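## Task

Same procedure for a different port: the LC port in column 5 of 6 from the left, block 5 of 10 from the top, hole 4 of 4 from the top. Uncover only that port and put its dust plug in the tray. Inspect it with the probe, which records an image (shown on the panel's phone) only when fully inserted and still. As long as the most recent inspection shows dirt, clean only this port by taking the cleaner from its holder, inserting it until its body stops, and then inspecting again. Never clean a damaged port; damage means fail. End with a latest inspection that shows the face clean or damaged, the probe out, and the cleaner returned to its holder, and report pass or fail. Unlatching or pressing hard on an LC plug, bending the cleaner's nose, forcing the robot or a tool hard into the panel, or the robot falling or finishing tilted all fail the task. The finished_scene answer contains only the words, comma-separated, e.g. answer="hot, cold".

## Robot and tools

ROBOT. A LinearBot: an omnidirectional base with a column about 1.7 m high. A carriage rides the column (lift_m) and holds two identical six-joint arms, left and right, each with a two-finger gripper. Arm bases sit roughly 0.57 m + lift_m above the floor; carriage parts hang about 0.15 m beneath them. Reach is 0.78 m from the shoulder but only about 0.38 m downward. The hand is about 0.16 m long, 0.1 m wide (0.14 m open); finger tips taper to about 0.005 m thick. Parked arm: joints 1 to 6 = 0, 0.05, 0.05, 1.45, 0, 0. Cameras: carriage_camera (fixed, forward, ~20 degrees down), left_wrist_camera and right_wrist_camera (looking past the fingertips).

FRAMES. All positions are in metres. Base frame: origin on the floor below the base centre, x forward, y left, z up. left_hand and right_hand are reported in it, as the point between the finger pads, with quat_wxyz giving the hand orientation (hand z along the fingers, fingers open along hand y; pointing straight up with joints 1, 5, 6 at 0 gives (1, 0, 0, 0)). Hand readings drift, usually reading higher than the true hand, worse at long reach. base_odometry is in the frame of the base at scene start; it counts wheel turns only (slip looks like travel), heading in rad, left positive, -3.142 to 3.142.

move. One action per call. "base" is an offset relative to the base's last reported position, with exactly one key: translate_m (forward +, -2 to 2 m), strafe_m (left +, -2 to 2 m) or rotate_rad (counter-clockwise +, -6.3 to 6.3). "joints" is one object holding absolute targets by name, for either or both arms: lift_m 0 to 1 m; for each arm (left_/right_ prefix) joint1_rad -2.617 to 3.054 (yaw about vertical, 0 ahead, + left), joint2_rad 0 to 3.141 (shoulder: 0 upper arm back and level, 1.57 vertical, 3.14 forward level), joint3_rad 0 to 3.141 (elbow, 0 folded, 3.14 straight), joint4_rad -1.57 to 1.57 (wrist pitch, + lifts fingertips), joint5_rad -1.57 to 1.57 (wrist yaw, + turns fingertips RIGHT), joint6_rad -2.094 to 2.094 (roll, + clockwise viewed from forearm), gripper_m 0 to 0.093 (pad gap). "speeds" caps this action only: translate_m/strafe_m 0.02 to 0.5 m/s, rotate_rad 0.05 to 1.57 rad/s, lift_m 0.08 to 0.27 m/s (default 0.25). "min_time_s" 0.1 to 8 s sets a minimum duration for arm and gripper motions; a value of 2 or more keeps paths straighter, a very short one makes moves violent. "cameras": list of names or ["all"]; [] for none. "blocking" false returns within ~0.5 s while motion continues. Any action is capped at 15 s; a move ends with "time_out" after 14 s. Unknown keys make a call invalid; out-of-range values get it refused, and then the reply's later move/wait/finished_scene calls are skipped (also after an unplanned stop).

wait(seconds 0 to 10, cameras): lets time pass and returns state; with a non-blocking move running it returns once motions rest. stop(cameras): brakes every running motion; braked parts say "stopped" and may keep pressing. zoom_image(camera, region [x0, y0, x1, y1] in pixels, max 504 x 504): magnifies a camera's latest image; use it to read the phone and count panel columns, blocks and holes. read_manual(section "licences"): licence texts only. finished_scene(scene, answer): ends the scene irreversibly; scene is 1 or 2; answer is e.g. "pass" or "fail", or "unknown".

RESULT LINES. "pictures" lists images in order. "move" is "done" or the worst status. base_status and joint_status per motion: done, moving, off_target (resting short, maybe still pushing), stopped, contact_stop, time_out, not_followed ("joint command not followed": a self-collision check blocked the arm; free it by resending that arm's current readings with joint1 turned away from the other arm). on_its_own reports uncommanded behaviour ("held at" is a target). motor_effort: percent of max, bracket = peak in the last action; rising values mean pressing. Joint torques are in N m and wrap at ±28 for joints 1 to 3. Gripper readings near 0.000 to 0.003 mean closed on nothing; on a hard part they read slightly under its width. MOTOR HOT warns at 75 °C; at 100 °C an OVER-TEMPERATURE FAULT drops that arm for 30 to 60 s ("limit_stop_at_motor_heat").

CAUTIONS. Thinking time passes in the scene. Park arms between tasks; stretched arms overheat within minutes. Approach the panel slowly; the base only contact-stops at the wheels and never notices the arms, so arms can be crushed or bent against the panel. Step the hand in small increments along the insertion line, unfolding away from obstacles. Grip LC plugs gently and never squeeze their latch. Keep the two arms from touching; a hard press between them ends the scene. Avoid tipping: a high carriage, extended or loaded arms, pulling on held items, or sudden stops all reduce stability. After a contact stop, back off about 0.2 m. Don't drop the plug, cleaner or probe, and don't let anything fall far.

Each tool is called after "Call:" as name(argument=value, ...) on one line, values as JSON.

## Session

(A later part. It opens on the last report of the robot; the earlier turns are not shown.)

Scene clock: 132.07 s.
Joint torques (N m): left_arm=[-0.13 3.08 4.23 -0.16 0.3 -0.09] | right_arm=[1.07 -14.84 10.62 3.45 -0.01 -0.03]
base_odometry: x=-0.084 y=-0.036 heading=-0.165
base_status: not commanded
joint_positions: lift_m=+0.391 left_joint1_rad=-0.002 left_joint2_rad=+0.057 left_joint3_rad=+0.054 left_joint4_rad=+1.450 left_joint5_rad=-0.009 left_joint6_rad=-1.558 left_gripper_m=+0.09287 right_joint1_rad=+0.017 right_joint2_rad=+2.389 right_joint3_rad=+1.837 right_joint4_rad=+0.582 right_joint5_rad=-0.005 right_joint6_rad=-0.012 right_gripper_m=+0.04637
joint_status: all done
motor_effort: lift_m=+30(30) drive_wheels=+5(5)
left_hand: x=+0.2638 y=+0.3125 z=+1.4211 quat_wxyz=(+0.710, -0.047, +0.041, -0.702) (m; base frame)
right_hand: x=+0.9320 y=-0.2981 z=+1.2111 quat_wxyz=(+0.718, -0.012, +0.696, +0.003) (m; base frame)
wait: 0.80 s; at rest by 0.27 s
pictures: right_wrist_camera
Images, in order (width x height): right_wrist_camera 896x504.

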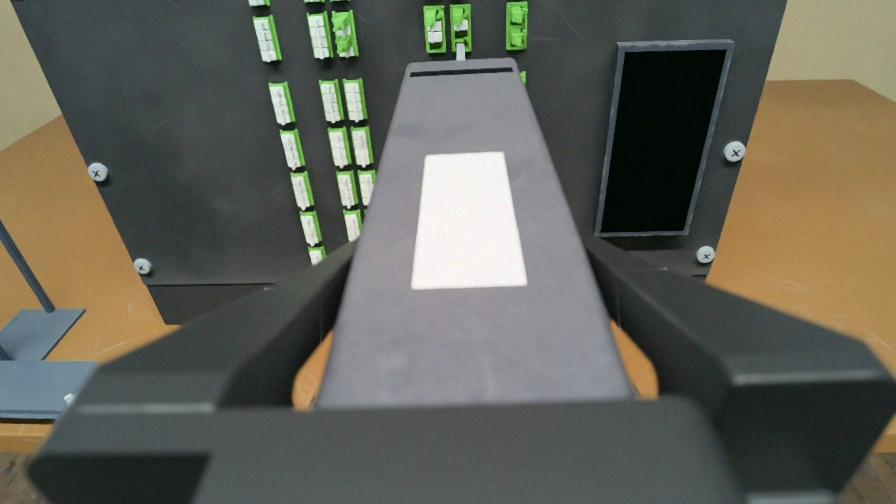

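Call:
move(base={"translate_m": 0.0025}, speeds={"translate_m": 0.02})

Call:
wait(seconds=0.8, cameras=["right_wrist_camera"])

Call:
zoom_image(camera="right_wrist_camera", region=[440, 10, 480, 60])

Scene clock: 133.17 s.
Joint torques (N m): left_arm=[-0.13 3.07 4.23 -0.18 0.31 -0.09] | right_arm=[1.26 -14.91 10.39 3.45 -0.01 -0.01]
move: done
base_odometry: x=-0.082 y=-0.036 heading=-0.166
base_status: done
joint_positions: lift_m=+0.391 left_joint1_rad=-0.002 left_joint2_rad=+0.057 left_joint3_rad=+0.054 left_joint4_rad=+1.450 left_joint5_rad=-0.009 left_joint6_rad=-1.558 left_gripper_m=+0.09287 right_joint1_rad=+0.017 right_joint2_rad=+2.389 right_joint3_rad=+1.837 right_joint4_rad=+0.581 right_joint5_rad=-0.005 right_joint6_rad=-0.012 right_gripper_m=+0.04637
joint_status: not commanded
motor_effort: lift_m=+30(30) drive_wheels=+5(10)
left_hand: x=+0.2637 y=+0.3125 z=+1.4211 quat_wxyz=(+0.710, -0.047, +0.041, -0.702) (m; base frame)
right_hand: x=+0.9320 y=-0.2981 z=+1.2108 quat_wxyz=(+0.717, -0.012, +0.697, +0.003) (m; base frame)
pictures: none

Scene clock: 133.97 s.
Joint torques (N m): left_arm=[-0.12 3.08 4.22 -0.17 0.31 -0.09] | right_arm=[1.14 -14.94 10.59 3.47 0.02 -0.01]
base_odometry: x=-0.082 y=-0.036 heading=-0.166
base_status: done
joint_positions: lift_m=+0.391 left_joint1_rad=-0.002 left_joint2_rad=+0.057 left_joint3_rad=+0.054 left_joint4_rad=+1.450 left_joint5_rad=-0.009 left_joint6_rad=-1.558 left_gripper_m=+0.09287 right_joint1_rad=+0.017 right_joint2_rad=+2.389 right_joint3_rad=+1.837 right_joint4_rad=+0.581 right_joint5_rad=-0.005 right_joint6_rad=-0.012 right_gripper_m=+0.04637
joint_status: not commanded
motor_effort: lift_m=+30(30) drive_wheels=+5(10)
left_hand: x=+0.2637 y=+0.3125 z=+1.4211 quat_wxyz=(+0.710, -0.047, +0.041, -0.702) (m; base frame)
right_hand: x=+0.9320 y=-0.2981 z=+1.2109 quat_wxyz=(+0.717, -0.012, +0.697, +0.003) (m; base frame)
wait: 0.80 s; at rest by 0.27 s
pictures: right_wrist_camera
Images, in order (width x height): right_wrist_camera 896x504.

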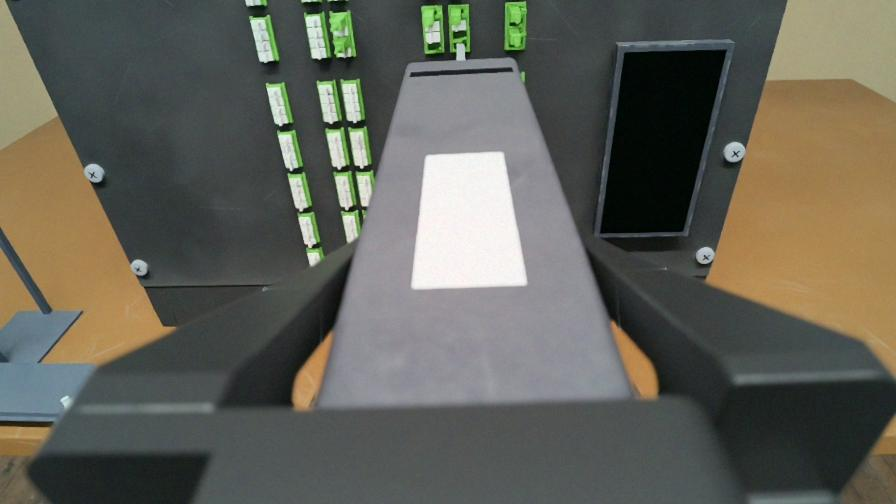

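Scaled by 10.080 from the camera's 896x504 image, which has a finer 1280x720 frame.

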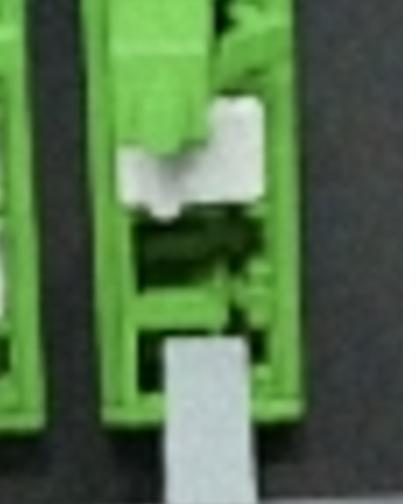

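Call:
move(joints={"right_joint5_rad": -0.026})

Call:
wait(seconds=0.5)

Call:
move(joints={"right_joint5_rad": 0.0})

Call:
wait(seconds=0.8, cameras=["right_wrist_camera"])

Call:
zoom_image(camera="right_wrist_camera", region=[440, 10, 480, 60])

Scene clock: 135.10 s.
Joint torques (N m): left_arm=[-0.13 3.07 4.22 -0.17 0.31 -0.09] | right_arm=[1.07 -14.83 10.55 3.46 -0.25 -0.01]
move: done
base_odometry: x=-0.082 y=-0.036 heading=-0.166
base_status: not commanded
joint_positions: lift_m=+0.391 left_joint1_rad=-0.002 left_joint2_rad=+0.057 left_joint3_rad=+0.054 left_joint4_rad=+1.450 left_joint5_rad=-0.009 left_joint6_rad=-1.558 left_gripper_m=+0.09287 right_joint1_rad=+0.017 right_joint2_rad=+2.389 right_joint3_rad=+1.837 right_joint4_rad=+0.581 right_joint5_rad=-0.016 right_joint6_rad=-0.012 right_gripper_m=+0.04637
joint_status: all done
motor_effort: lift_m=+30(30) drive_wheels=+5(5)
left_hand: x=+0.2637 y=+0.3125 z=+1.4211 quat_wxyz=(+0.710, -0.047, +0.041, -0.702) (m; base frame)
right_hand: x=+0.9320 y=-0.2961 z=+1.2109 quat_wxyz=(+0.717, -0.016, +0.697, +0.007) (m; base frame)
pictures: none

Scene clock: 135.60 s.
Joint torques (N m): left_arm=[-0.13 3.08 4.23 -0.17 0.31 -0.09] | right_arm=[1.16 -14.91 10.61 3.46 -0.18 0]
base_odometry: x=-0.082 y=-0.036 heading=-0.166
base_status: not commanded
joint_positions: lift_m=+0.391 left_joint1_rad=-0.002 left_joint2_rad=+0.057 left_joint3_rad=+0.054 left_joint4_rad=+1.450 left_joint5_rad=-0.009 left_joint6_rad=-1.558 left_gripper_m=+0.09287 right_joint1_rad=+0.017 right_joint2_rad=+2.389 right_joint3_rad=+1.837 right_joint4_rad=+0.581 right_joint5_rad=-0.017 right_joint6_rad=-0.012 right_gripper_m=+0.04637
joint_status: all done
motor_effort: lift_m=+30(30) drive_wheels=+5(5)
left_hand: x=+0.2637 y=+0.3125 z=+1.4211 quat_wxyz=(+0.710, -0.047, +0.041, -0.702) (m; base frame)
right_hand: x=+0.9320 y=-0.2959 z=+1.2109 quat_wxyz=(+0.717, -0.017, +0.697, +0.008) (m; base frame)
wait: 0.50 s; at rest by 0.27 s
pictures: none

Scene clock: 135.93 s.
Joint torques (N m): left_arm=[-0.13 3.08 4.22 -0.17 0.31 -0.09] | right_arm=[1.13 -14.91 10.61 3.47 0 -0.01]
move: done
base_odometry: x=-0.082 y=-0.036 heading=-0.166
base_status: not commanded
joint_positions: lift_m=+0.391 left_joint1_rad=-0.002 left_joint2_rad=+0.057 left_joint3_rad=+0.054 left_joint4_rad=+1.450 left_joint5_rad=-0.009 left_joint6_rad=-1.558 left_gripper_m=+0.09287 right_joint1_rad=+0.017 right_joint2_rad=+2.389 right_joint3_rad=+1.837 right_joint4_rad=+0.581 right_joint5_rad=-0.010 right_joint6_rad=-0.012 right_gripper_m=+0.04637
joint_status: all done
motor_effort: lift_m=+30(30) drive_wheels=+5(5)
left_hand: x=+0.2637 y=+0.3125 z=+1.4211 quat_wxyz=(+0.710, -0.047, +0.041, -0.702) (m; base frame)
right_hand: x=+0.9320 y=-0.2973 z=+1.2109 quat_wxyz=(+0.717, -0.014, +0.697, +0.005) (m; base frame)
pictures: none

Scene clock: 136.73 s.
Joint torques (N m): left_arm=[-0.13 3.08 4.23 -0.17 0.31 -0.09] | right_arm=[1.13 -14.9 10.61 3.45 0 0]
base_odometry: x=-0.082 y=-0.036 heading=-0.166
base_status: not commanded
joint_positions: lift_m=+0.391 left_joint1_rad=-0.002 left_joint2_rad=+0.057 left_joint3_rad=+0.054 left_joint4_rad=+1.450 left_joint5_rad=-0.009 left_joint6_rad=-1.558 left_gripper_m=+0.09287 right_joint1_rad=+0.017 right_joint2_rad=+2.389 right_joint3_rad=+1.837 right_joint4_rad=+0.581 right_joint5_rad=-0.008 right_joint6_rad=-0.012 right_gripper_m=+0.04637
joint_status: all done
motor_effort: lift_m=+30(30) drive_wheels=+5(5)
left_hand: x=+0.2637 y=+0.3125 z=+1.4211 quat_wxyz=(+0.710, -0.047, +0.041, -0.702) (m; base frame)
right_hand: x=+0.9320 y=-0.2975 z=+1.2109 quat_wxyz=(+0.717, -0.013, +0.697, +0.005) (m; base frame)
wait: 0.80 s; at rest by 0.27 s
pictures: right_wrist_camera
Images, in order (width x height): right_wrist_camera 896x504.

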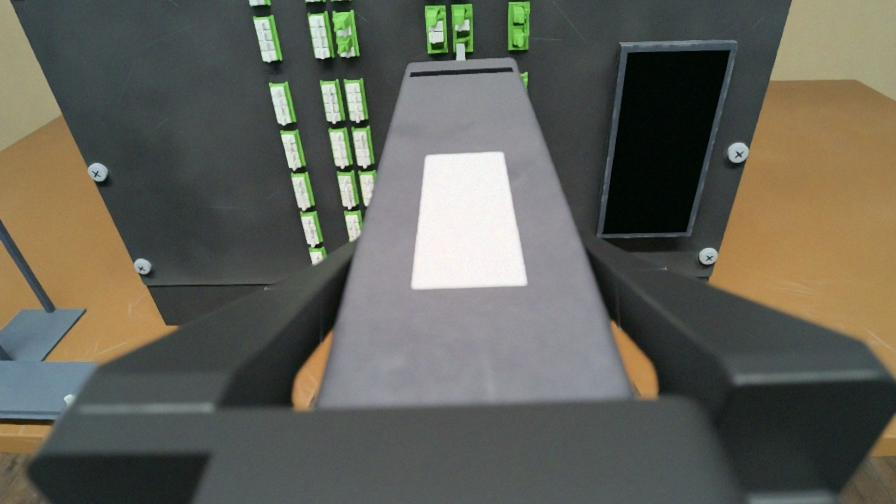

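Scaled by 10.080 from the camera's 896x504 image, which has a finer 1280x720 frame.

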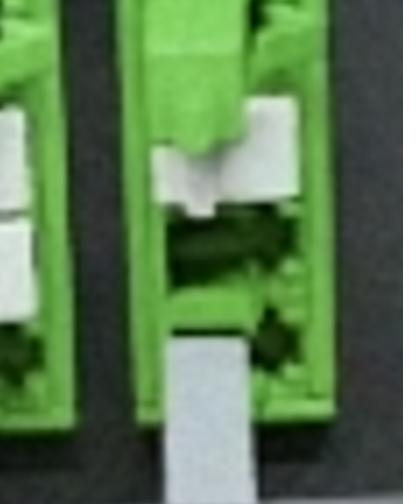

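Call:
move(joints={"right_joint2_rad": 2.408, "right_joint3_rad": 1.901, "right_joint4_rad": 0.638}, min_time_s=0.7)

Call:
wait(seconds=0.8, cameras=["right_wrist_camera"])

Call:
zoom_image(camera="right_wrist_camera", region=[440, 10, 480, 60])

Scene clock: 138.40 s.
Joint torques (N m): left_arm=[-0.13 3.08 4.22 -0.17 0.31 -0.09] | right_arm=[1.11 -13.82 11.43 3.33 0.01 -0.02]
move: off_target
base_odometry: x=-0.082 y=-0.036 heading=-0.166
base_status: not commanded
joint_positions: lift_m=+0.391 left_joint1_rad=-0.002 left_joint2_rad=+0.057 left_joint3_rad=+0.054 left_joint4_rad=+1.450 left_joint5_rad=-0.009 left_joint6_rad=-1.558 left_gripper_m=+0.09287 right_joint1_rad=+0.017 right_joint2_rad=+2.399 right_joint3_rad=+1.849 right_joint4_rad=+0.581 right_joint5_rad=-0.008 right_joint6_rad=-0.012 right_gripper_m=+0.04637
joint_status: right_joint4_rad off_target (ended at +0.581, target +0.638); the others done
motor_effort: lift_m=+30(30) drive_wheels=+5(5)
left_hand: x=+0.2637 y=+0.3125 z=+1.4211 quat_wxyz=(+0.710, -0.047, +0.041, -0.702) (m; base frame)
right_hand: x=+0.9339 y=-0.2975 z=+1.2103 quat_wxyz=(+0.718, -0.013, +0.696, +0.005) (m; base frame)
pictures: none

Scene clock: 139.20 s.
Joint torques (N m): left_arm=[-0.14 3.08 4.22 -0.17 0.31 -0.09] | right_arm=[1.17 -13.75 11.47 3.34 0 -0.01]
base_odometry: x=-0.082 y=-0.036 heading=-0.166
base_status: not commanded
joint_positions: lift_m=+0.391 left_joint1_rad=-0.002 left_joint2_rad=+0.057 left_joint3_rad=+0.054 left_joint4_rad=+1.450 left_joint5_rad=-0.009 left_joint6_rad=-1.558 left_gripper_m=+0.09287 right_joint1_rad=+0.017 right_joint2_rad=+2.399 right_joint3_rad=+1.849 right_joint4_rad=+0.581 right_joint5_rad=-0.008 right_joint6_rad=-0.012 right_gripper_m=+0.04637
joint_status: right_joint4_rad off_target (ended at +0.581, target +0.638); the others done
motor_effort: lift_m=+30(30) drive_wheels=+5(5)
left_hand: x=+0.2637 y=+0.3125 z=+1.4211 quat_wxyz=(+0.710, -0.047, +0.041, -0.702) (m; base frame)
right_hand: x=+0.9339 y=-0.2975 z=+1.2103 quat_wxyz=(+0.718, -0.013, +0.696, +0.005) (m; base frame)
wait: 0.80 s; at rest by 0.27 s
pictures: right_wrist_camera
Images, in order (width x height): right_wrist_camera 896x504.

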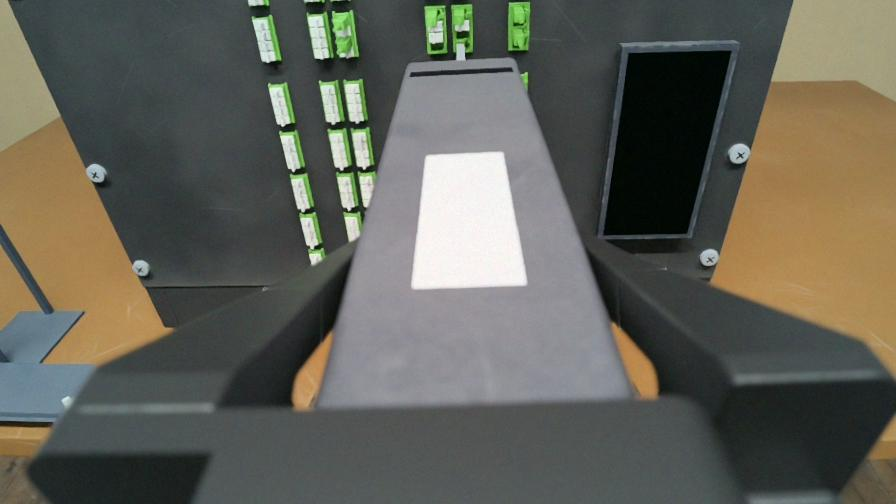

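Scaled by 10.080 from the camera's 896x504 image, which has a finer 1280x720 frame.

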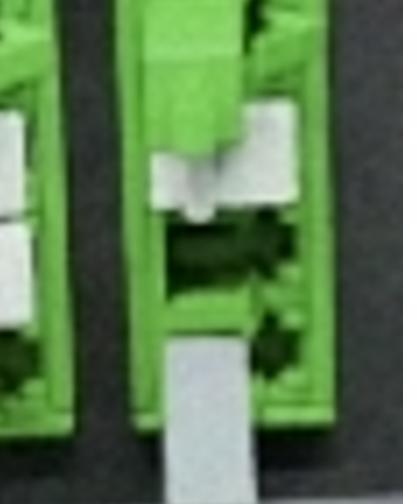

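Call:
move(joints={"right_joint2_rad": 2.416, "right_joint3_rad": 1.9135, "right_joint4_rad": 0.633}, min_time_s=0.7)

Call:
wait(seconds=0.8, cameras=["right_wrist_camera"])

Call:
zoom_image(camera="right_wrist_camera", region=[440, 10, 480, 60])

Scene clock: 140.53 s.
Joint torques (N m): left_arm=[-0.13 3.07 4.22 -0.17 0.31 -0.09] | right_arm=[1.14 -13.83 11.49 3.3 0.01 -0.01]
move: off_target
base_odometry: x=-0.082 y=-0.036 heading=-0.166
base_status: not commanded
joint_positions: lift_m=+0.391 left_joint1_rad=-0.002 left_joint2_rad=+0.057 left_joint3_rad=+0.054 left_joint4_rad=+1.450 left_joint5_rad=-0.009 left_joint6_rad=-1.558 left_gripper_m=+0.09287 right_joint1_rad=+0.017 right_joint2_rad=+2.407 right_joint3_rad=+1.861 right_joint4_rad=+0.579 right_joint5_rad=-0.008 right_joint6_rad=-0.012 right_gripper_m=+0.04637
joint_status: right_joint4_rad off_target (ended at +0.579, target +0.633); the others done
motor_effort: lift_m=+30(30) drive_wheels=+5(5)
left_hand: x=+0.2637 y=+0.3125 z=+1.4211 quat_wxyz=(+0.710, -0.047, +0.041, -0.702) (m; base frame)
right_hand: x=+0.9356 y=-0.2975 z=+1.2104 quat_wxyz=(+0.719, -0.013, +0.695, +0.005) (m; base frame)
pictures: none

Scene clock: 141.33 s.
Joint torques (N m): left_arm=[-0.13 3.08 4.23 -0.17 0.31 -0.09] | right_arm=[1.17 -13.83 11.45 3.29 -0.01 -0.01]
base_odometry: x=-0.082 y=-0.036 heading=-0.166
base_status: not commanded
joint_positions: lift_m=+0.391 left_joint1_rad=-0.002 left_joint2_rad=+0.057 left_joint3_rad=+0.054 left_joint4_rad=+1.450 left_joint5_rad=-0.009 left_joint6_rad=-1.558 left_gripper_m=+0.09287 right_joint1_rad=+0.017 right_joint2_rad=+2.407 right_joint3_rad=+1.861 right_joint4_rad=+0.579 right_joint5_rad=-0.008 right_joint6_rad=-0.012 right_gripper_m=+0.04637
joint_status: right_joint4_rad off_target (ended at +0.579, target +0.633); the others done
motor_effort: lift_m=+30(30) drive_wheels=+5(5)
left_hand: x=+0.2637 y=+0.3125 z=+1.4211 quat_wxyz=(+0.710, -0.047, +0.041, -0.702) (m; base frame)
right_hand: x=+0.9356 y=-0.2975 z=+1.2103 quat_wxyz=(+0.719, -0.013, +0.695, +0.005) (m; base frame)
wait: 0.80 s; at rest by 0.27 s
pictures: right_wrist_camera
Images, in order (width x height): right_wrist_camera 896x504.

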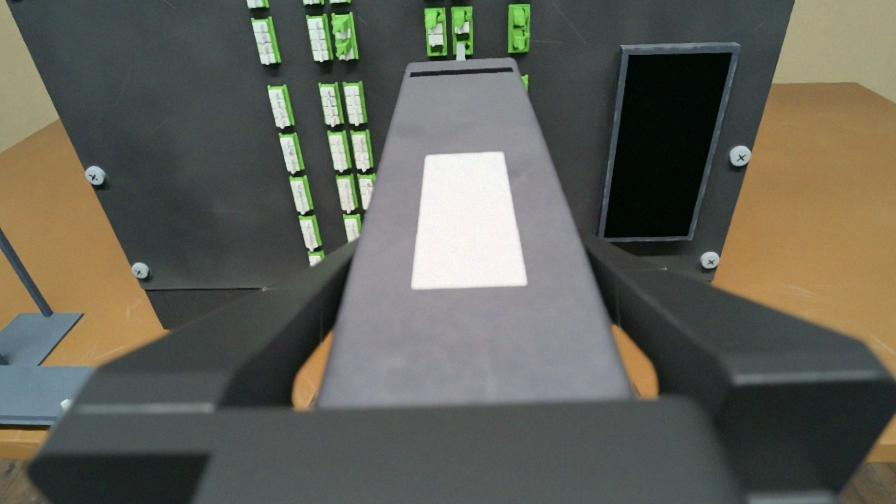

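Scaled by 10.080 from the camera's 896x504 image, which has a finer 1280x720 frame.

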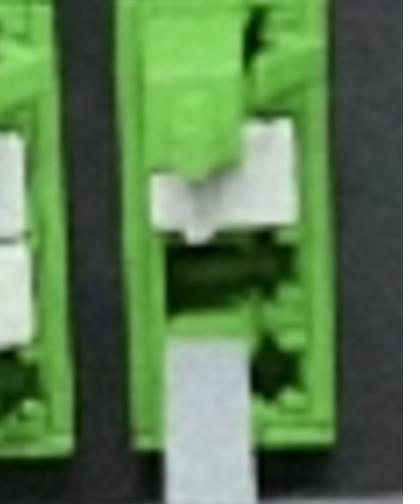

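Call:
move(joints={"lift_m": 0.3899})

Call:
wait(seconds=0.7, cameras=["right_wrist_camera"])

Call:
zoom_image(camera="right_wrist_camera", region=[440, 10, 480, 60])

Scene clock: 142.13 s.
Joint torques (N m): left_arm=[-0.13 3.11 4.25 -0.17 0.31 -0.09] | right_arm=[1.17 -13.96 11.36 3.36 0 0]
move: done
base_odometry: x=-0.082 y=-0.036 heading=-0.166
base_status: not commanded
joint_positions: lift_m=+0.390 left_joint1_rad=-0.002 left_joint2_rad=+0.057 left_joint3_rad=+0.053 left_joint4_rad=+1.450 left_joint5_rad=-0.009 left_joint6_rad=-1.558 left_gripper_m=+0.09287 right_joint1_rad=+0.017 right_joint2_rad=+2.407 right_joint3_rad=+1.863 right_joint4_rad=+0.576 right_joint5_rad=-0.008 right_joint6_rad=-0.012 right_gripper_m=+0.04637
joint_status: all done
motor_effort: lift_m=+25(25) drive_wheels=+5(5)
left_hand: x=+0.2638 y=+0.3125 z=+1.4202 quat_wxyz=(+0.710, -0.047, +0.041, -0.702) (m; base frame)
right_hand: x=+0.9358 y=-0.2975 z=+1.2095 quat_wxyz=(+0.718, -0.013, +0.696, +0.005) (m; base frame)
pictures: none

Scene clock: 142.83 s.
Joint torques (N m): left_arm=[-0.12 3.12 4.29 -0.17 0.31 -0.09] | right_arm=[1.11 -13.87 11.37 3.34 0 0]
base_odometry: x=-0.082 y=-0.036 heading=-0.166
base_status: not commanded
joint_positions: lift_m=+0.390 left_joint1_rad=-0.002 left_joint2_rad=+0.057 left_joint3_rad=+0.053 left_joint4_rad=+1.450 left_joint5_rad=-0.009 left_joint6_rad=-1.558 left_gripper_m=+0.09287 right_joint1_rad=+0.017 right_joint2_rad=+2.407 right_joint3_rad=+1.863 right_joint4_rad=+0.576 right_joint5_rad=-0.008 right_joint6_rad=-0.012 right_gripper_m=+0.04637
joint_status: all done
motor_effort: lift_m=+25(25) drive_wheels=+5(5)
left_hand: x=+0.2638 y=+0.3125 z=+1.4202 quat_wxyz=(+0.710, -0.047, +0.041, -0.702) (m; base frame)
right_hand: x=+0.9358 y=-0.2975 z=+1.2095 quat_wxyz=(+0.718, -0.013, +0.696, +0.004) (m; base frame)
wait: 0.70 s; at rest by 0.27 s
pictures: right_wrist_camera
Images, in order (width x height): right_wrist_camera 896x504.

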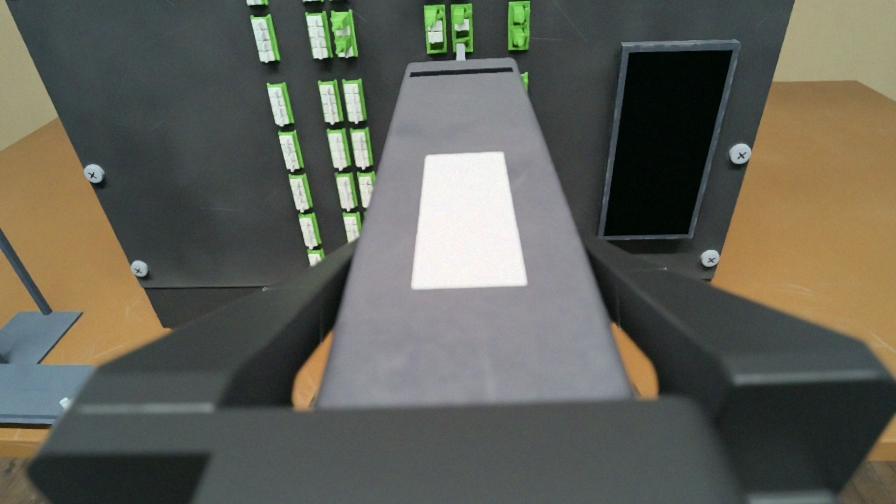

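Scaled by 10.080 from the camera's 896x504 image, which has a finer 1280x720 frame.

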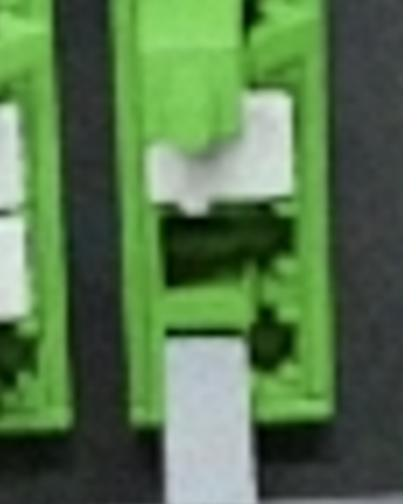

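Call:
move(joints={"right_joint2_rad": 2.424, "right_joint3_rad": 1.926, "right_joint4_rad": 0.629}, min_time_s=0.7)

Call:
wait(seconds=0.8, cameras=["right_wrist_camera"])

Call:
zoom_image(camera="right_wrist_camera", region=[440, 10, 480, 60])

Scene clock: 144.23 s.
Joint torques (N m): left_arm=[-0.13 3.12 4.27 -0.17 0.31 -0.09] | right_arm=[1.13 -13.85 11.48 3.28 -0.01 -0.01]
move: off_target
base_odometry: x=-0.082 y=-0.036 heading=-0.166
base_status: not commanded
joint_positions: lift_m=+0.390 left_joint1_rad=-0.002 left_joint2_rad=+0.057 left_joint3_rad=+0.053 left_joint4_rad=+1.450 left_joint5_rad=-0.009 left_joint6_rad=-1.558 left_gripper_m=+0.09287 right_joint1_rad=+0.017 right_joint2_rad=+2.414 right_joint3_rad=+1.874 right_joint4_rad=+0.575 right_joint5_rad=-0.008 right_joint6_rad=-0.012 right_gripper_m=+0.04637
joint_status: right_joint4_rad off_target (ended at +0.575, target +0.629); the others done
motor_effort: lift_m=+25(25) drive_wheels=+5(5)
left_hand: x=+0.2638 y=+0.3125 z=+1.4202 quat_wxyz=(+0.710, -0.047, +0.041, -0.702) (m; base frame)
right_hand: x=+0.9373 y=-0.2975 z=+1.2096 quat_wxyz=(+0.719, -0.013, +0.695, +0.004) (m; base frame)
pictures: none

Scene clock: 145.03 s.
Joint torques (N m): left_arm=[-0.13 3.12 4.27 -0.17 0.31 -0.09] | right_arm=[1.13 -13.85 11.45 3.32 0.01 0]
base_odometry: x=-0.082 y=-0.036 heading=-0.166
base_status: not commanded
joint_positions: lift_m=+0.390 left_joint1_rad=-0.002 left_joint2_rad=+0.057 left_joint3_rad=+0.053 left_joint4_rad=+1.450 left_joint5_rad=-0.009 left_joint6_rad=-1.558 left_gripper_m=+0.09287 right_joint1_rad=+0.017 right_joint2_rad=+2.414 right_joint3_rad=+1.874 right_joint4_rad=+0.575 right_joint5_rad=-0.008 right_joint6_rad=-0.012 right_gripper_m=+0.04637
joint_status: right_joint4_rad off_target (ended at +0.575, target +0.629); the others done
motor_effort: lift_m=+25(25) drive_wheels=+5(5)
left_hand: x=+0.2638 y=+0.3125 z=+1.4202 quat_wxyz=(+0.710, -0.047, +0.041, -0.702) (m; base frame)
right_hand: x=+0.9373 y=-0.2975 z=+1.2095 quat_wxyz=(+0.719, -0.013, +0.695, +0.004) (m; base frame)
wait: 0.80 s; at rest by 0.27 s
pictures: right_wrist_camera
Images, in order (width x height): right_wrist_camera 896x504.

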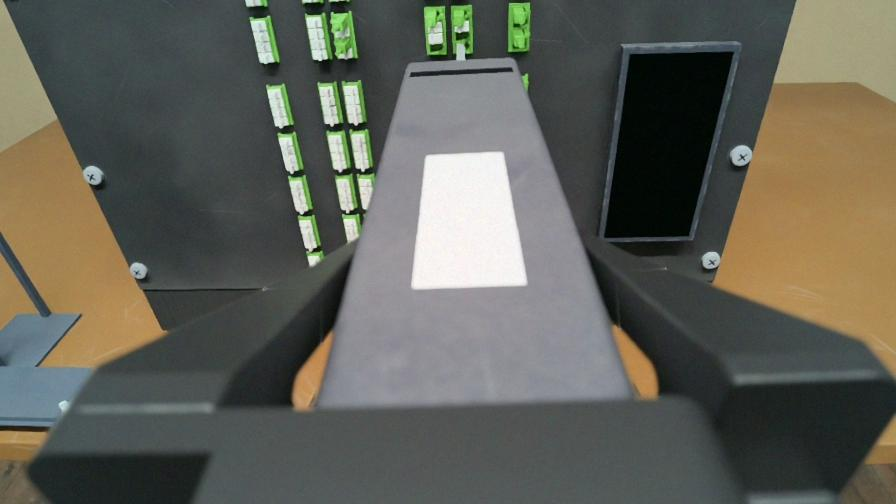

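Scaled by 10.080 from the camera's 896x504 image, which has a finer 1280x720 frame.

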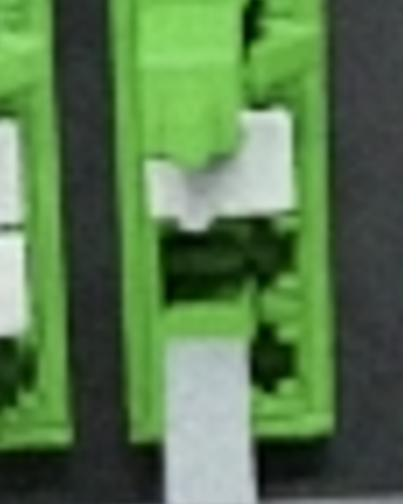

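Call:
move(joints={"lift_m": 0.3894})

Call:
move(joints={"right_joint2_rad": 2.432, "right_joint3_rad": 1.9385, "right_joint4_rad": 0.624}, min_time_s=0.7)

Call:
wait(seconds=0.8, cameras=["right_wrist_camera"])

Call:
zoom_image(camera="right_wrist_camera", region=[440, 10, 480, 60])

Scene clock: 146.30 s.
Joint torques (N m): left_arm=[-0.13 3.12 4.3 -0.17 0.31 -0.09] | right_arm=[1.14 -13.86 11.45 3.34 0.01 -0.01]
move: done
base_odometry: x=-0.082 y=-0.036 heading=-0.166
base_status: not commanded
joint_positions: lift_m=+0.390 left_joint1_rad=-0.002 left_joint2_rad=+0.057 left_joint3_rad=+0.053 left_joint4_rad=+1.450 left_joint5_rad=-0.009 left_joint6_rad=-1.558 left_gripper_m=+0.09287 right_joint1_rad=+0.017 right_joint2_rad=+2.414 right_joint3_rad=+1.874 right_joint4_rad=+0.572 right_joint5_rad=-0.008 right_joint6_rad=-0.012 right_gripper_m=+0.04637
joint_status: all done
motor_effort: lift_m=+24(24) drive_wheels=+5(5)
left_hand: x=+0.2638 y=+0.3125 z=+1.4198 quat_wxyz=(+0.710, -0.047, +0.041, -0.702) (m; base frame)
right_hand: x=+0.9373 y=-0.2975 z=+1.2086 quat_wxyz=(+0.718, -0.013, +0.696, +0.004) (m; base frame)
pictures: none

Scene clock: 147.30 s.
Joint torques (N m): left_arm=[-0.13 3.12 4.27 -0.17 0.31 -0.09] | right_arm=[1.17 -13.87 11.47 3.34 -0.01 -0.01]
move: off_target
base_odometry: x=-0.082 y=-0.036 heading=-0.166
base_status: not commanded
joint_positions: lift_m=+0.390 left_joint1_rad=-0.002 left_joint2_rad=+0.057 left_joint3_rad=+0.053 left_joint4_rad=+1.450 left_joint5_rad=-0.009 left_joint6_rad=-1.558 left_gripper_m=+0.09287 right_joint1_rad=+0.017 right_joint2_rad=+2.422 right_joint3_rad=+1.886 right_joint4_rad=+0.570 right_joint5_rad=-0.008 right_joint6_rad=-0.012 right_gripper_m=+0.04637
joint_status: right_joint4_rad off_target (ended at +0.570, target +0.624); the others done
motor_effort: lift_m=+24(24) drive_wheels=+5(5)
left_hand: x=+0.2638 y=+0.3125 z=+1.4198 quat_wxyz=(+0.710, -0.047, +0.041, -0.702) (m; base frame)
right_hand: x=+0.9390 y=-0.2975 z=+1.2087 quat_wxyz=(+0.719, -0.013, +0.695, +0.004) (m; base frame)
pictures: none

Scene clock: 148.10 s.
Joint torques (N m): left_arm=[-0.12 3.12 4.29 -0.17 0.31 -0.09] | right_arm=[1.17 -13.93 11.49 3.3 0 0]
base_odometry: x=-0.082 y=-0.036 heading=-0.166
base_status: not commanded
joint_positions: lift_m=+0.390 left_joint1_rad=-0.002 left_joint2_rad=+0.057 left_joint3_rad=+0.053 left_joint4_rad=+1.450 left_joint5_rad=-0.009 left_joint6_rad=-1.558 left_gripper_m=+0.09287 right_joint1_rad=+0.017 right_joint2_rad=+2.422 right_joint3_rad=+1.886 right_joint4_rad=+0.570 right_joint5_rad=-0.008 right_joint6_rad=-0.012 right_gripper_m=+0.04637
joint_status: right_joint4_rad off_target (ended at +0.570, target +0.624); the others done
motor_effort: lift_m=+24(24) drive_wheels=+5(5)
left_hand: x=+0.2638 y=+0.3125 z=+1.4198 quat_wxyz=(+0.710, -0.047, +0.041, -0.702) (m; base frame)
right_hand: x=+0.9390 y=-0.2975 z=+1.2087 quat_wxyz=(+0.719, -0.013, +0.695, +0.004) (m; base frame)
wait: 0.80 s; at rest by 0.27 s
pictures: right_wrist_camera
Images, in order (width x height): right_wrist_camera 896x504.

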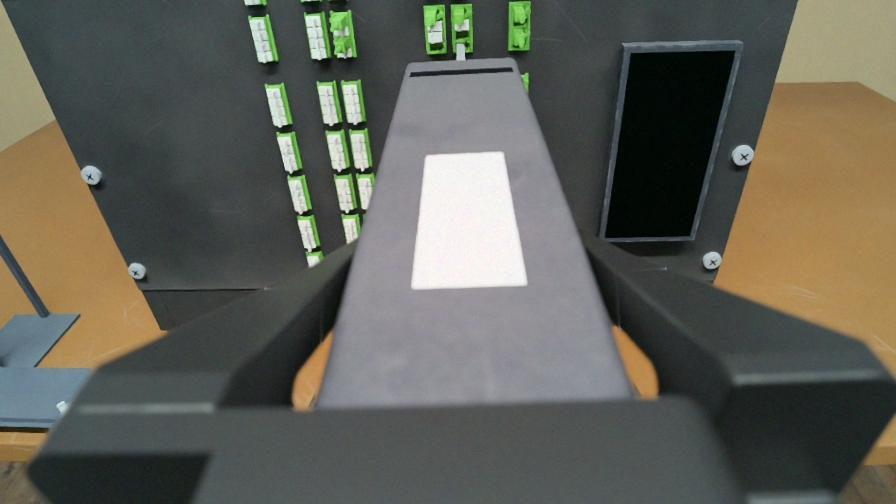

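Scaled by 10.080 from the camera's 896x504 image, which has a finer 1280x720 frame.

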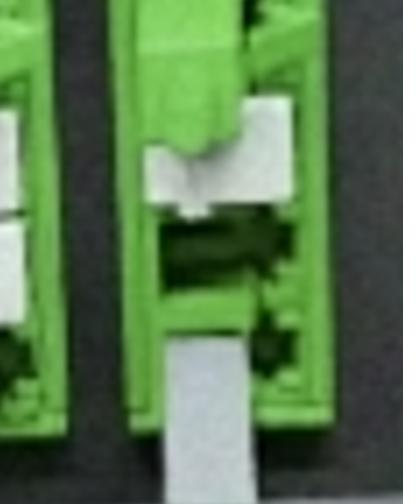

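Call:
move(joints={"right_joint2_rad": 2.440, "right_joint3_rad": 1.9505, "right_joint4_rad": 0.6185}, min_time_s=0.7)

Call:
wait(seconds=0.8, cameras=["right_wrist_camera"])

Call:
zoom_image(camera="right_wrist_camera", region=[440, 10, 480, 60])

Scene clock: 149.70 s.
Joint torques (N m): left_arm=[-0.13 3.12 4.26 -0.17 0.31 -0.09] | right_arm=[1.13 -13.98 11.48 3.3 0 0.01]
move: off_target
base_odometry: x=-0.082 y=-0.036 heading=-0.166
base_status: not commanded
joint_positions: lift_m=+0.390 left_joint1_rad=-0.002 left_joint2_rad=+0.057 left_joint3_rad=+0.053 left_joint4_rad=+1.450 left_joint5_rad=-0.009 left_joint6_rad=-1.558 left_gripper_m=+0.09287 right_joint1_rad=+0.017 right_joint2_rad=+2.431 right_joint3_rad=+1.898 right_joint4_rad=+0.564 right_joint5_rad=-0.008 right_joint6_rad=-0.012 right_gripper_m=+0.04637
joint_status: right_joint4_rad off_target (ended at +0.564, target +0.619); the others done
motor_effort: lift_m=+24(24) drive_wheels=+5(5)
left_hand: x=+0.2638 y=+0.3125 z=+1.4198 quat_wxyz=(+0.710, -0.047, +0.041, -0.702) (m; base frame)
right_hand: x=+0.9408 y=-0.2974 z=+1.2073 quat_wxyz=(+0.718, -0.013, +0.696, +0.004) (m; base frame)
pictures: none

Scene clock: 150.50 s.
Joint torques (N m): left_arm=[-0.13 3.12 4.27 -0.17 0.31 -0.09] | right_arm=[1.1 -13.98 11.47 3.31 0 -0.01]
base_odometry: x=-0.082 y=-0.036 heading=-0.166
base_status: not commanded
joint_positions: lift_m=+0.390 left_joint1_rad=-0.002 left_joint2_rad=+0.057 left_joint3_rad=+0.053 left_joint4_rad=+1.450 left_joint5_rad=-0.009 left_joint6_rad=-1.558 left_gripper_m=+0.09287 right_joint1_rad=+0.017 right_joint2_rad=+2.431 right_joint3_rad=+1.898 right_joint4_rad=+0.564 right_joint5_rad=-0.008 right_joint6_rad=-0.012 right_gripper_m=+0.04637
joint_status: right_joint4_rad off_target (ended at +0.564, target +0.619); the others done
motor_effort: lift_m=+24(24) drive_wheels=+5(5)
left_hand: x=+0.2638 y=+0.3125 z=+1.4198 quat_wxyz=(+0.710, -0.047, +0.041, -0.702) (m; base frame)
right_hand: x=+0.9408 y=-0.2974 z=+1.2073 quat_wxyz=(+0.718, -0.013, +0.696, +0.004) (m; base frame)
wait: 0.80 s; at rest by 0.27 s
pictures: right_wrist_camera
Images, in order (width x height): right_wrist_camera 896x504.

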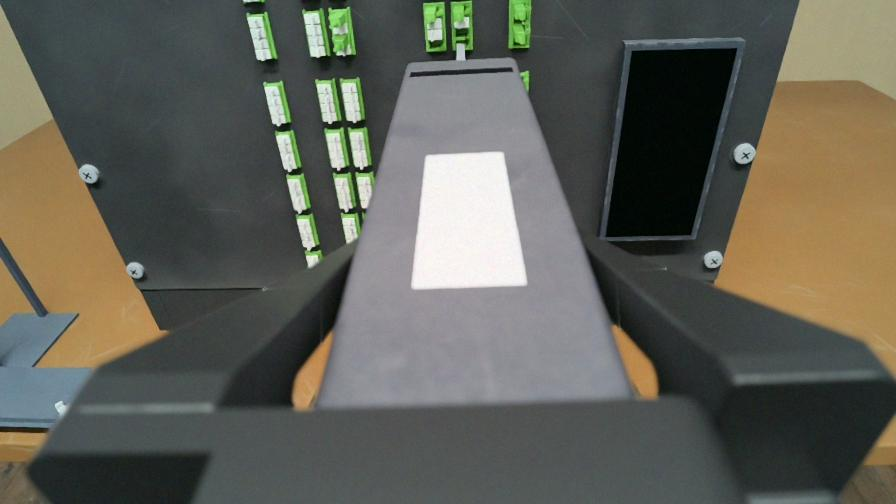

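Scaled by 10.080 from the camera's 896x504 image, which has a finer 1280x720 frame.

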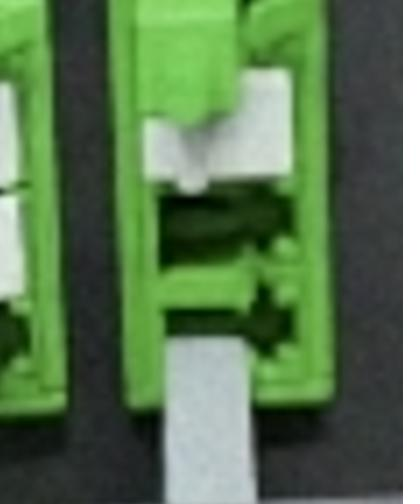

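Call:
move(joints={"lift_m": 0.3909})

Call:
wait(seconds=0.8, cameras=["right_wrist_camera"])

Call:
zoom_image(camera="right_wrist_camera", region=[440, 10, 480, 60])

Scene clock: 151.20 s.
Joint torques (N m): left_arm=[-0.13 3.12 4.26 -0.18 0.31 -0.09] | right_arm=[1.13 -14.06 11.54 3.33 0 0]
move: done
base_odometry: x=-0.082 y=-0.036 heading=-0.166
base_status: not commanded
joint_positions: lift_m=+0.391 left_joint1_rad=-0.002 left_joint2_rad=+0.057 left_joint3_rad=+0.053 left_joint4_rad=+1.450 left_joint5_rad=-0.009 left_joint6_rad=-1.558 left_gripper_m=+0.09287 right_joint1_rad=+0.017 right_joint2_rad=+2.431 right_joint3_rad=+1.898 right_joint4_rad=+0.563 right_joint5_rad=-0.008 right_joint6_rad=-0.012 right_gripper_m=+0.04637
joint_status: all done
motor_effort: lift_m=+30(30) drive_wheels=+5(5)
left_hand: x=+0.2638 y=+0.3125 z=+1.4208 quat_wxyz=(+0.710, -0.047, +0.041, -0.702) (m; base frame)
right_hand: x=+0.9409 y=-0.2974 z=+1.2072 quat_wxyz=(+0.717, -0.013, +0.696, +0.004) (m; base frame)
pictures: none

Scene clock: 152.00 s.
Joint torques (N m): left_arm=[-0.13 3.12 4.29 -0.17 0.31 -0.09] | right_arm=[1.16 -14.06 11.51 3.33 0 0]
base_odometry: x=-0.082 y=-0.036 heading=-0.166
base_status: not commanded
joint_positions: lift_m=+0.391 left_joint1_rad=-0.002 left_joint2_rad=+0.057 left_joint3_rad=+0.053 left_joint4_rad=+1.450 left_joint5_rad=-0.009 left_joint6_rad=-1.558 left_gripper_m=+0.09287 right_joint1_rad=+0.017 right_joint2_rad=+2.431 right_joint3_rad=+1.898 right_joint4_rad=+0.563 right_joint5_rad=-0.008 right_joint6_rad=-0.012 right_gripper_m=+0.04637
joint_status: all done
motor_effort: lift_m=+30(30) drive_wheels=+5(5)
left_hand: x=+0.2638 y=+0.3125 z=+1.4208 quat_wxyz=(+0.710, -0.047, +0.041, -0.702) (m; base frame)
right_hand: x=+0.9409 y=-0.2974 z=+1.2072 quat_wxyz=(+0.717, -0.013, +0.696, +0.004) (m; base frame)
wait: 0.80 s; at rest by 0.27 s
pictures: right_wrist_camera
Images, in order (width x height): right_wrist_camera 896x504.

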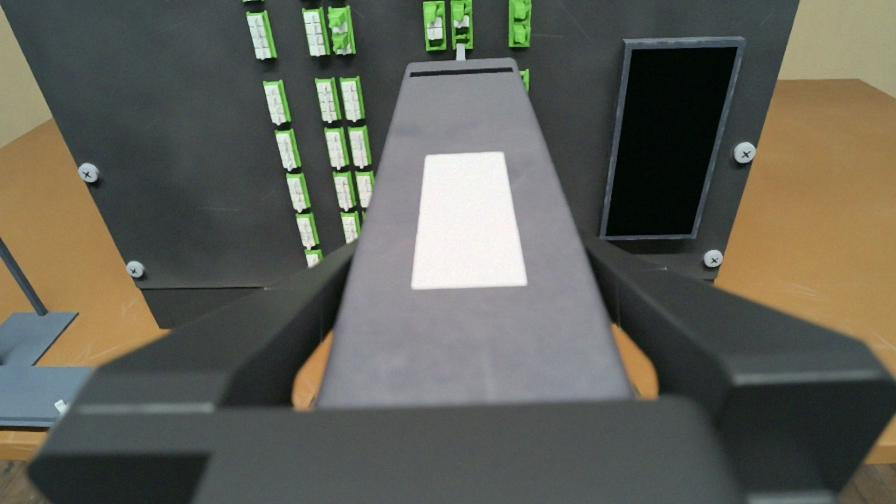

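Scaled by 10.080 from the camera's 896x504 image, which has a finer 1280x720 frame.

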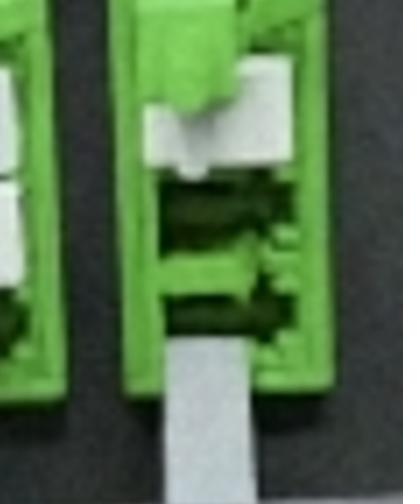

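Call:
move(joints={"right_joint4_rad": 0.6485}, min_time_s=0.5)

Call:
wait(seconds=0.8, cameras=["right_wrist_camera"])

Call:
zoom_image(camera="right_wrist_camera", region=[440, 10, 480, 60])

Scene clock: 153.30 s.
Joint torques (N m): left_arm=[-0.12 3.12 4.27 -0.17 0.31 -0.09] | right_arm=[1.07 -14.05 11.54 3.58 0 0]
move: off_target
base_odometry: x=-0.082 y=-0.036 heading=-0.166
base_status: not commanded
joint_positions: lift_m=+0.391 left_joint1_rad=-0.002 left_joint2_rad=+0.057 left_joint3_rad=+0.053 left_joint4_rad=+1.450 left_joint5_rad=-0.009 left_joint6_rad=-1.558 left_gripper_m=+0.09287 right_joint1_rad=+0.017 right_joint2_rad=+2.431 right_joint3_rad=+1.898 right_joint4_rad=+0.569 right_joint5_rad=-0.008 right_joint6_rad=-0.012 right_gripper_m=+0.04637
joint_status: right_joint4_rad off_target (ended at +0.569, target +0.648)
motor_effort: lift_m=+30(30) drive_wheels=+5(5)
left_hand: x=+0.2638 y=+0.3125 z=+1.4208 quat_wxyz=(+0.710, -0.047, +0.041, -0.702) (m; base frame)
right_hand: x=+0.9408 y=-0.2974 z=+1.2089 quat_wxyz=(+0.720, -0.013, +0.694, +0.004) (m; base frame)
pictures: none

Scene clock: 154.10 s.
Joint torques (N m): left_arm=[-0.12 3.14 4.27 -0.17 0.31 -0.09] | right_arm=[1.16 -14.02 11.52 3.61 0.02 0]
base_odometry: x=-0.082 y=-0.036 heading=-0.166
base_status: not commanded
joint_positions: lift_m=+0.391 left_joint1_rad=-0.002 left_joint2_rad=+0.057 left_joint3_rad=+0.053 left_joint4_rad=+1.450 left_joint5_rad=-0.009 left_joint6_rad=-1.558 left_gripper_m=+0.09287 right_joint1_rad=+0.017 right_joint2_rad=+2.431 right_joint3_rad=+1.898 right_joint4_rad=+0.569 right_joint5_rad=-0.008 right_joint6_rad=-0.012 right_gripper_m=+0.04637
joint_status: right_joint4_rad off_target (ended at +0.569, target +0.648)
motor_effort: lift_m=+30(30) drive_wheels=+5(5)
left_hand: x=+0.2638 y=+0.3125 z=+1.4208 quat_wxyz=(+0.710, -0.047, +0.041, -0.702) (m; base frame)
right_hand: x=+0.9408 y=-0.2974 z=+1.2089 quat_wxyz=(+0.720, -0.013, +0.694, +0.004) (m; base frame)
wait: 0.80 s; at rest by 0.27 s
pictures: right_wrist_camera
Images, in order (width x height): right_wrist_camera 896x504.

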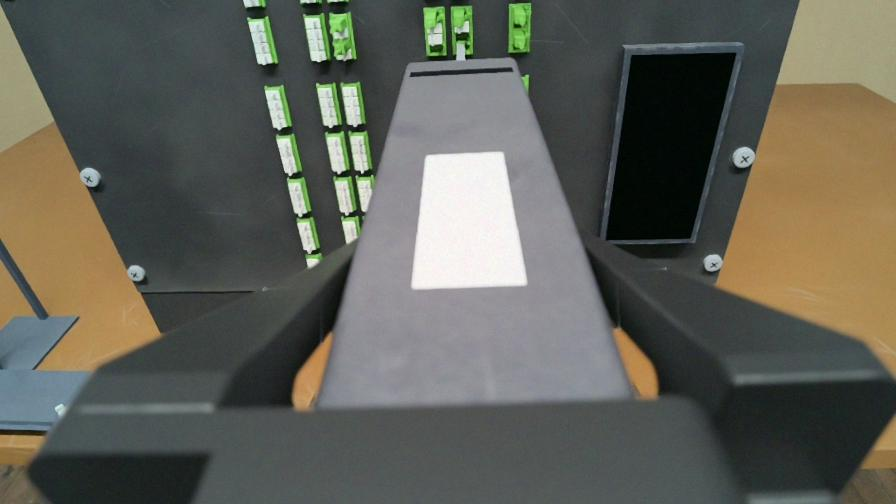

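Scaled by 10.080 from the camera's 896x504 image, which has a finer 1280x720 frame.

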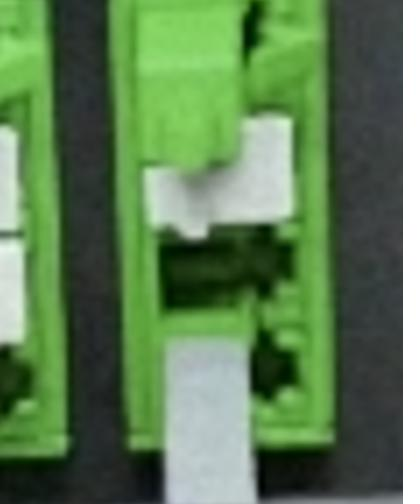

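Call:
move(joints={"right_joint4_rad": 0.6235}, min_time_s=0.5)

Call:
wait(seconds=0.8, cameras=["right_wrist_camera"])

Call:
zoom_image(camera="right_wrist_camera", region=[440, 10, 480, 60])

Scene clock: 155.30 s.
Joint torques (N m): left_arm=[-0.13 3.12 4.27 -0.17 0.31 -0.09] | right_arm=[1.14 -14.08 11.49 3.31 -0.02 -0.01]
move: off_target
base_odometry: x=-0.082 y=-0.036 heading=-0.166
base_status: not commanded
joint_positions: lift_m=+0.391 left_joint1_rad=-0.002 left_joint2_rad=+0.057 left_joint3_rad=+0.053 left_joint4_rad=+1.450 left_joint5_rad=-0.009 left_joint6_rad=-1.558 left_gripper_m=+0.09287 right_joint1_rad=+0.017 right_joint2_rad=+2.431 right_joint3_rad=+1.898 right_joint4_rad=+0.569 right_joint5_rad=-0.008 right_joint6_rad=-0.012 right_gripper_m=+0.04637
joint_status: right_joint4_rad off_target (ended at +0.569, target +0.624)
motor_effort: lift_m=+30(30) drive_wheels=+5(5)
left_hand: x=+0.2638 y=+0.3125 z=+1.4208 quat_wxyz=(+0.710, -0.047, +0.041, -0.702) (m; base frame)
right_hand: x=+0.9408 y=-0.2974 z=+1.2089 quat_wxyz=(+0.720, -0.013, +0.694, +0.004) (m; base frame)
pictures: none

Scene clock: 156.10 s.
Joint torques (N m): left_arm=[-0.13 3.12 4.26 -0.17 0.31 -0.09] | right_arm=[1.14 -14.09 11.56 3.31 0 -0.01]
base_odometry: x=-0.082 y=-0.036 heading=-0.166
base_status: not commanded
joint_positions: lift_m=+0.391 left_joint1_rad=-0.002 left_joint2_rad=+0.057 left_joint3_rad=+0.053 left_joint4_rad=+1.450 left_joint5_rad=-0.009 left_joint6_rad=-1.558 left_gripper_m=+0.09287 right_joint1_rad=+0.017 right_joint2_rad=+2.431 right_joint3_rad=+1.898 right_joint4_rad=+0.569 right_joint5_rad=-0.008 right_joint6_rad=-0.012 right_gripper_m=+0.04637
joint_status: right_joint4_rad off_target (ended at +0.569, target +0.624)
motor_effort: lift_m=+30(30) drive_wheels=+5(5)
left_hand: x=+0.2638 y=+0.3125 z=+1.4208 quat_wxyz=(+0.710, -0.047, +0.041, -0.702) (m; base frame)
right_hand: x=+0.9408 y=-0.2974 z=+1.2089 quat_wxyz=(+0.720, -0.013, +0.694, +0.004) (m; base frame)
wait: 0.80 s; at rest by 0.27 s
pictures: right_wrist_camera
Images, in order (width x height): right_wrist_camera 896x504.

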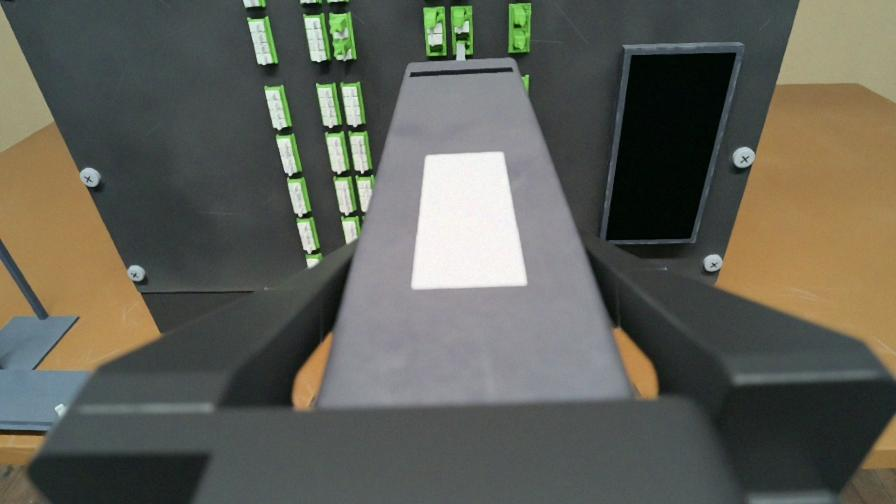

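Scaled by 10.080 from the camera's 896x504 image, which has a finer 1280x720 frame.

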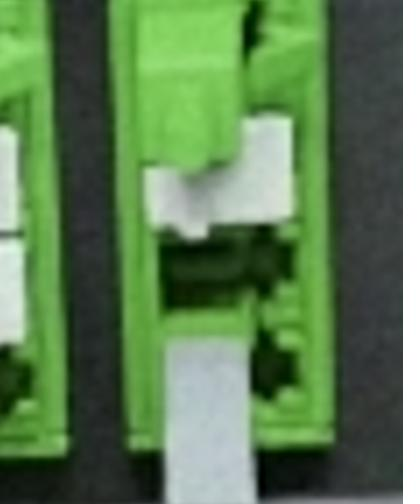

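Call:
move(joints={"right_joint4_rad": 0.621}, min_time_s=0.5)

Call:
wait(seconds=0.7, cameras=["right_wrist_camera"])

Call:
zoom_image(camera="right_wrist_camera", region=[440, 10, 480, 60])

Scene clock: 157.20 s.
Joint torques (N m): left_arm=[-0.13 3.14 4.29 -0.17 0.31 -0.09] | right_arm=[1.11 -14 11.55 3.32 -0.01 -0.01]
move: off_target
base_odometry: x=-0.082 y=-0.036 heading=-0.166
base_status: not commanded
joint_positions: lift_m=+0.391 left_joint1_rad=-0.002 left_joint2_rad=+0.057 left_joint3_rad=+0.053 left_joint4_rad=+1.450 left_joint5_rad=-0.009 left_joint6_rad=-1.558 left_gripper_m=+0.09287 right_joint1_rad=+0.017 right_joint2_rad=+2.431 right_joint3_rad=+1.898 right_joint4_rad=+0.567 right_joint5_rad=-0.008 right_joint6_rad=-0.012 right_gripper_m=+0.04637
joint_status: right_joint4_rad off_target (ended at +0.567, target +0.621)
motor_effort: lift_m=+30(30) drive_wheels=+5(5)
left_hand: x=+0.2638 y=+0.3125 z=+1.4208 quat_wxyz=(+0.710, -0.047, +0.041, -0.702) (m; base frame)
right_hand: x=+0.9408 y=-0.2974 z=+1.2084 quat_wxyz=(+0.719, -0.013, +0.695, +0.004) (m; base frame)
pictures: none

Scene clock: 157.90 s.
Joint torques (N m): left_arm=[-0.13 3.12 4.27 -0.17 0.31 -0.09] | right_arm=[1.2 -14.06 11.55 3.3 0.02 -0.01]
base_odometry: x=-0.082 y=-0.036 heading=-0.166
base_status: not commanded
joint_positions: lift_m=+0.391 left_joint1_rad=-0.002 left_joint2_rad=+0.057 left_joint3_rad=+0.053 left_joint4_rad=+1.450 left_joint5_rad=-0.009 left_joint6_rad=-1.558 left_gripper_m=+0.09287 right_joint1_rad=+0.017 right_joint2_rad=+2.431 right_joint3_rad=+1.898 right_joint4_rad=+0.567 right_joint5_rad=-0.008 right_joint6_rad=-0.012 right_gripper_m=+0.04637
joint_status: right_joint4_rad off_target (ended at +0.567, target +0.621)
motor_effort: lift_m=+30(30) drive_wheels=+5(5)
left_hand: x=+0.2638 y=+0.3125 z=+1.4208 quat_wxyz=(+0.710, -0.047, +0.041, -0.702) (m; base frame)
right_hand: x=+0.9408 y=-0.2974 z=+1.2084 quat_wxyz=(+0.719, -0.013, +0.695, +0.004) (m; base frame)
wait: 0.70 s; at rest by 0.27 s
pictures: right_wrist_camera
Images, in order (width x height): right_wrist_camera 896x504.

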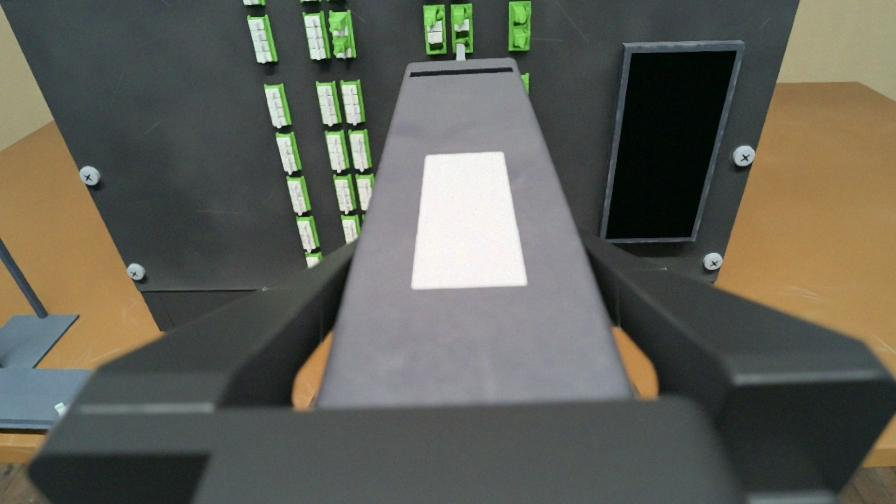

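Scaled by 10.080 from the camera's 896x504 image, which has a finer 1280x720 frame.

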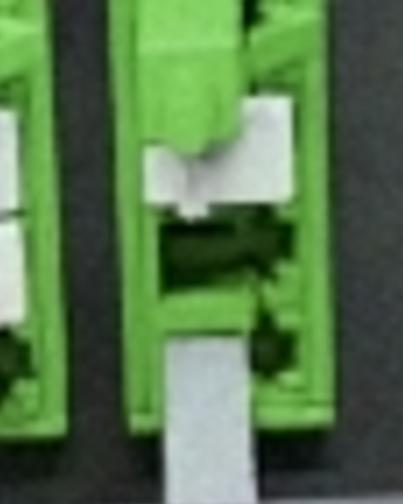

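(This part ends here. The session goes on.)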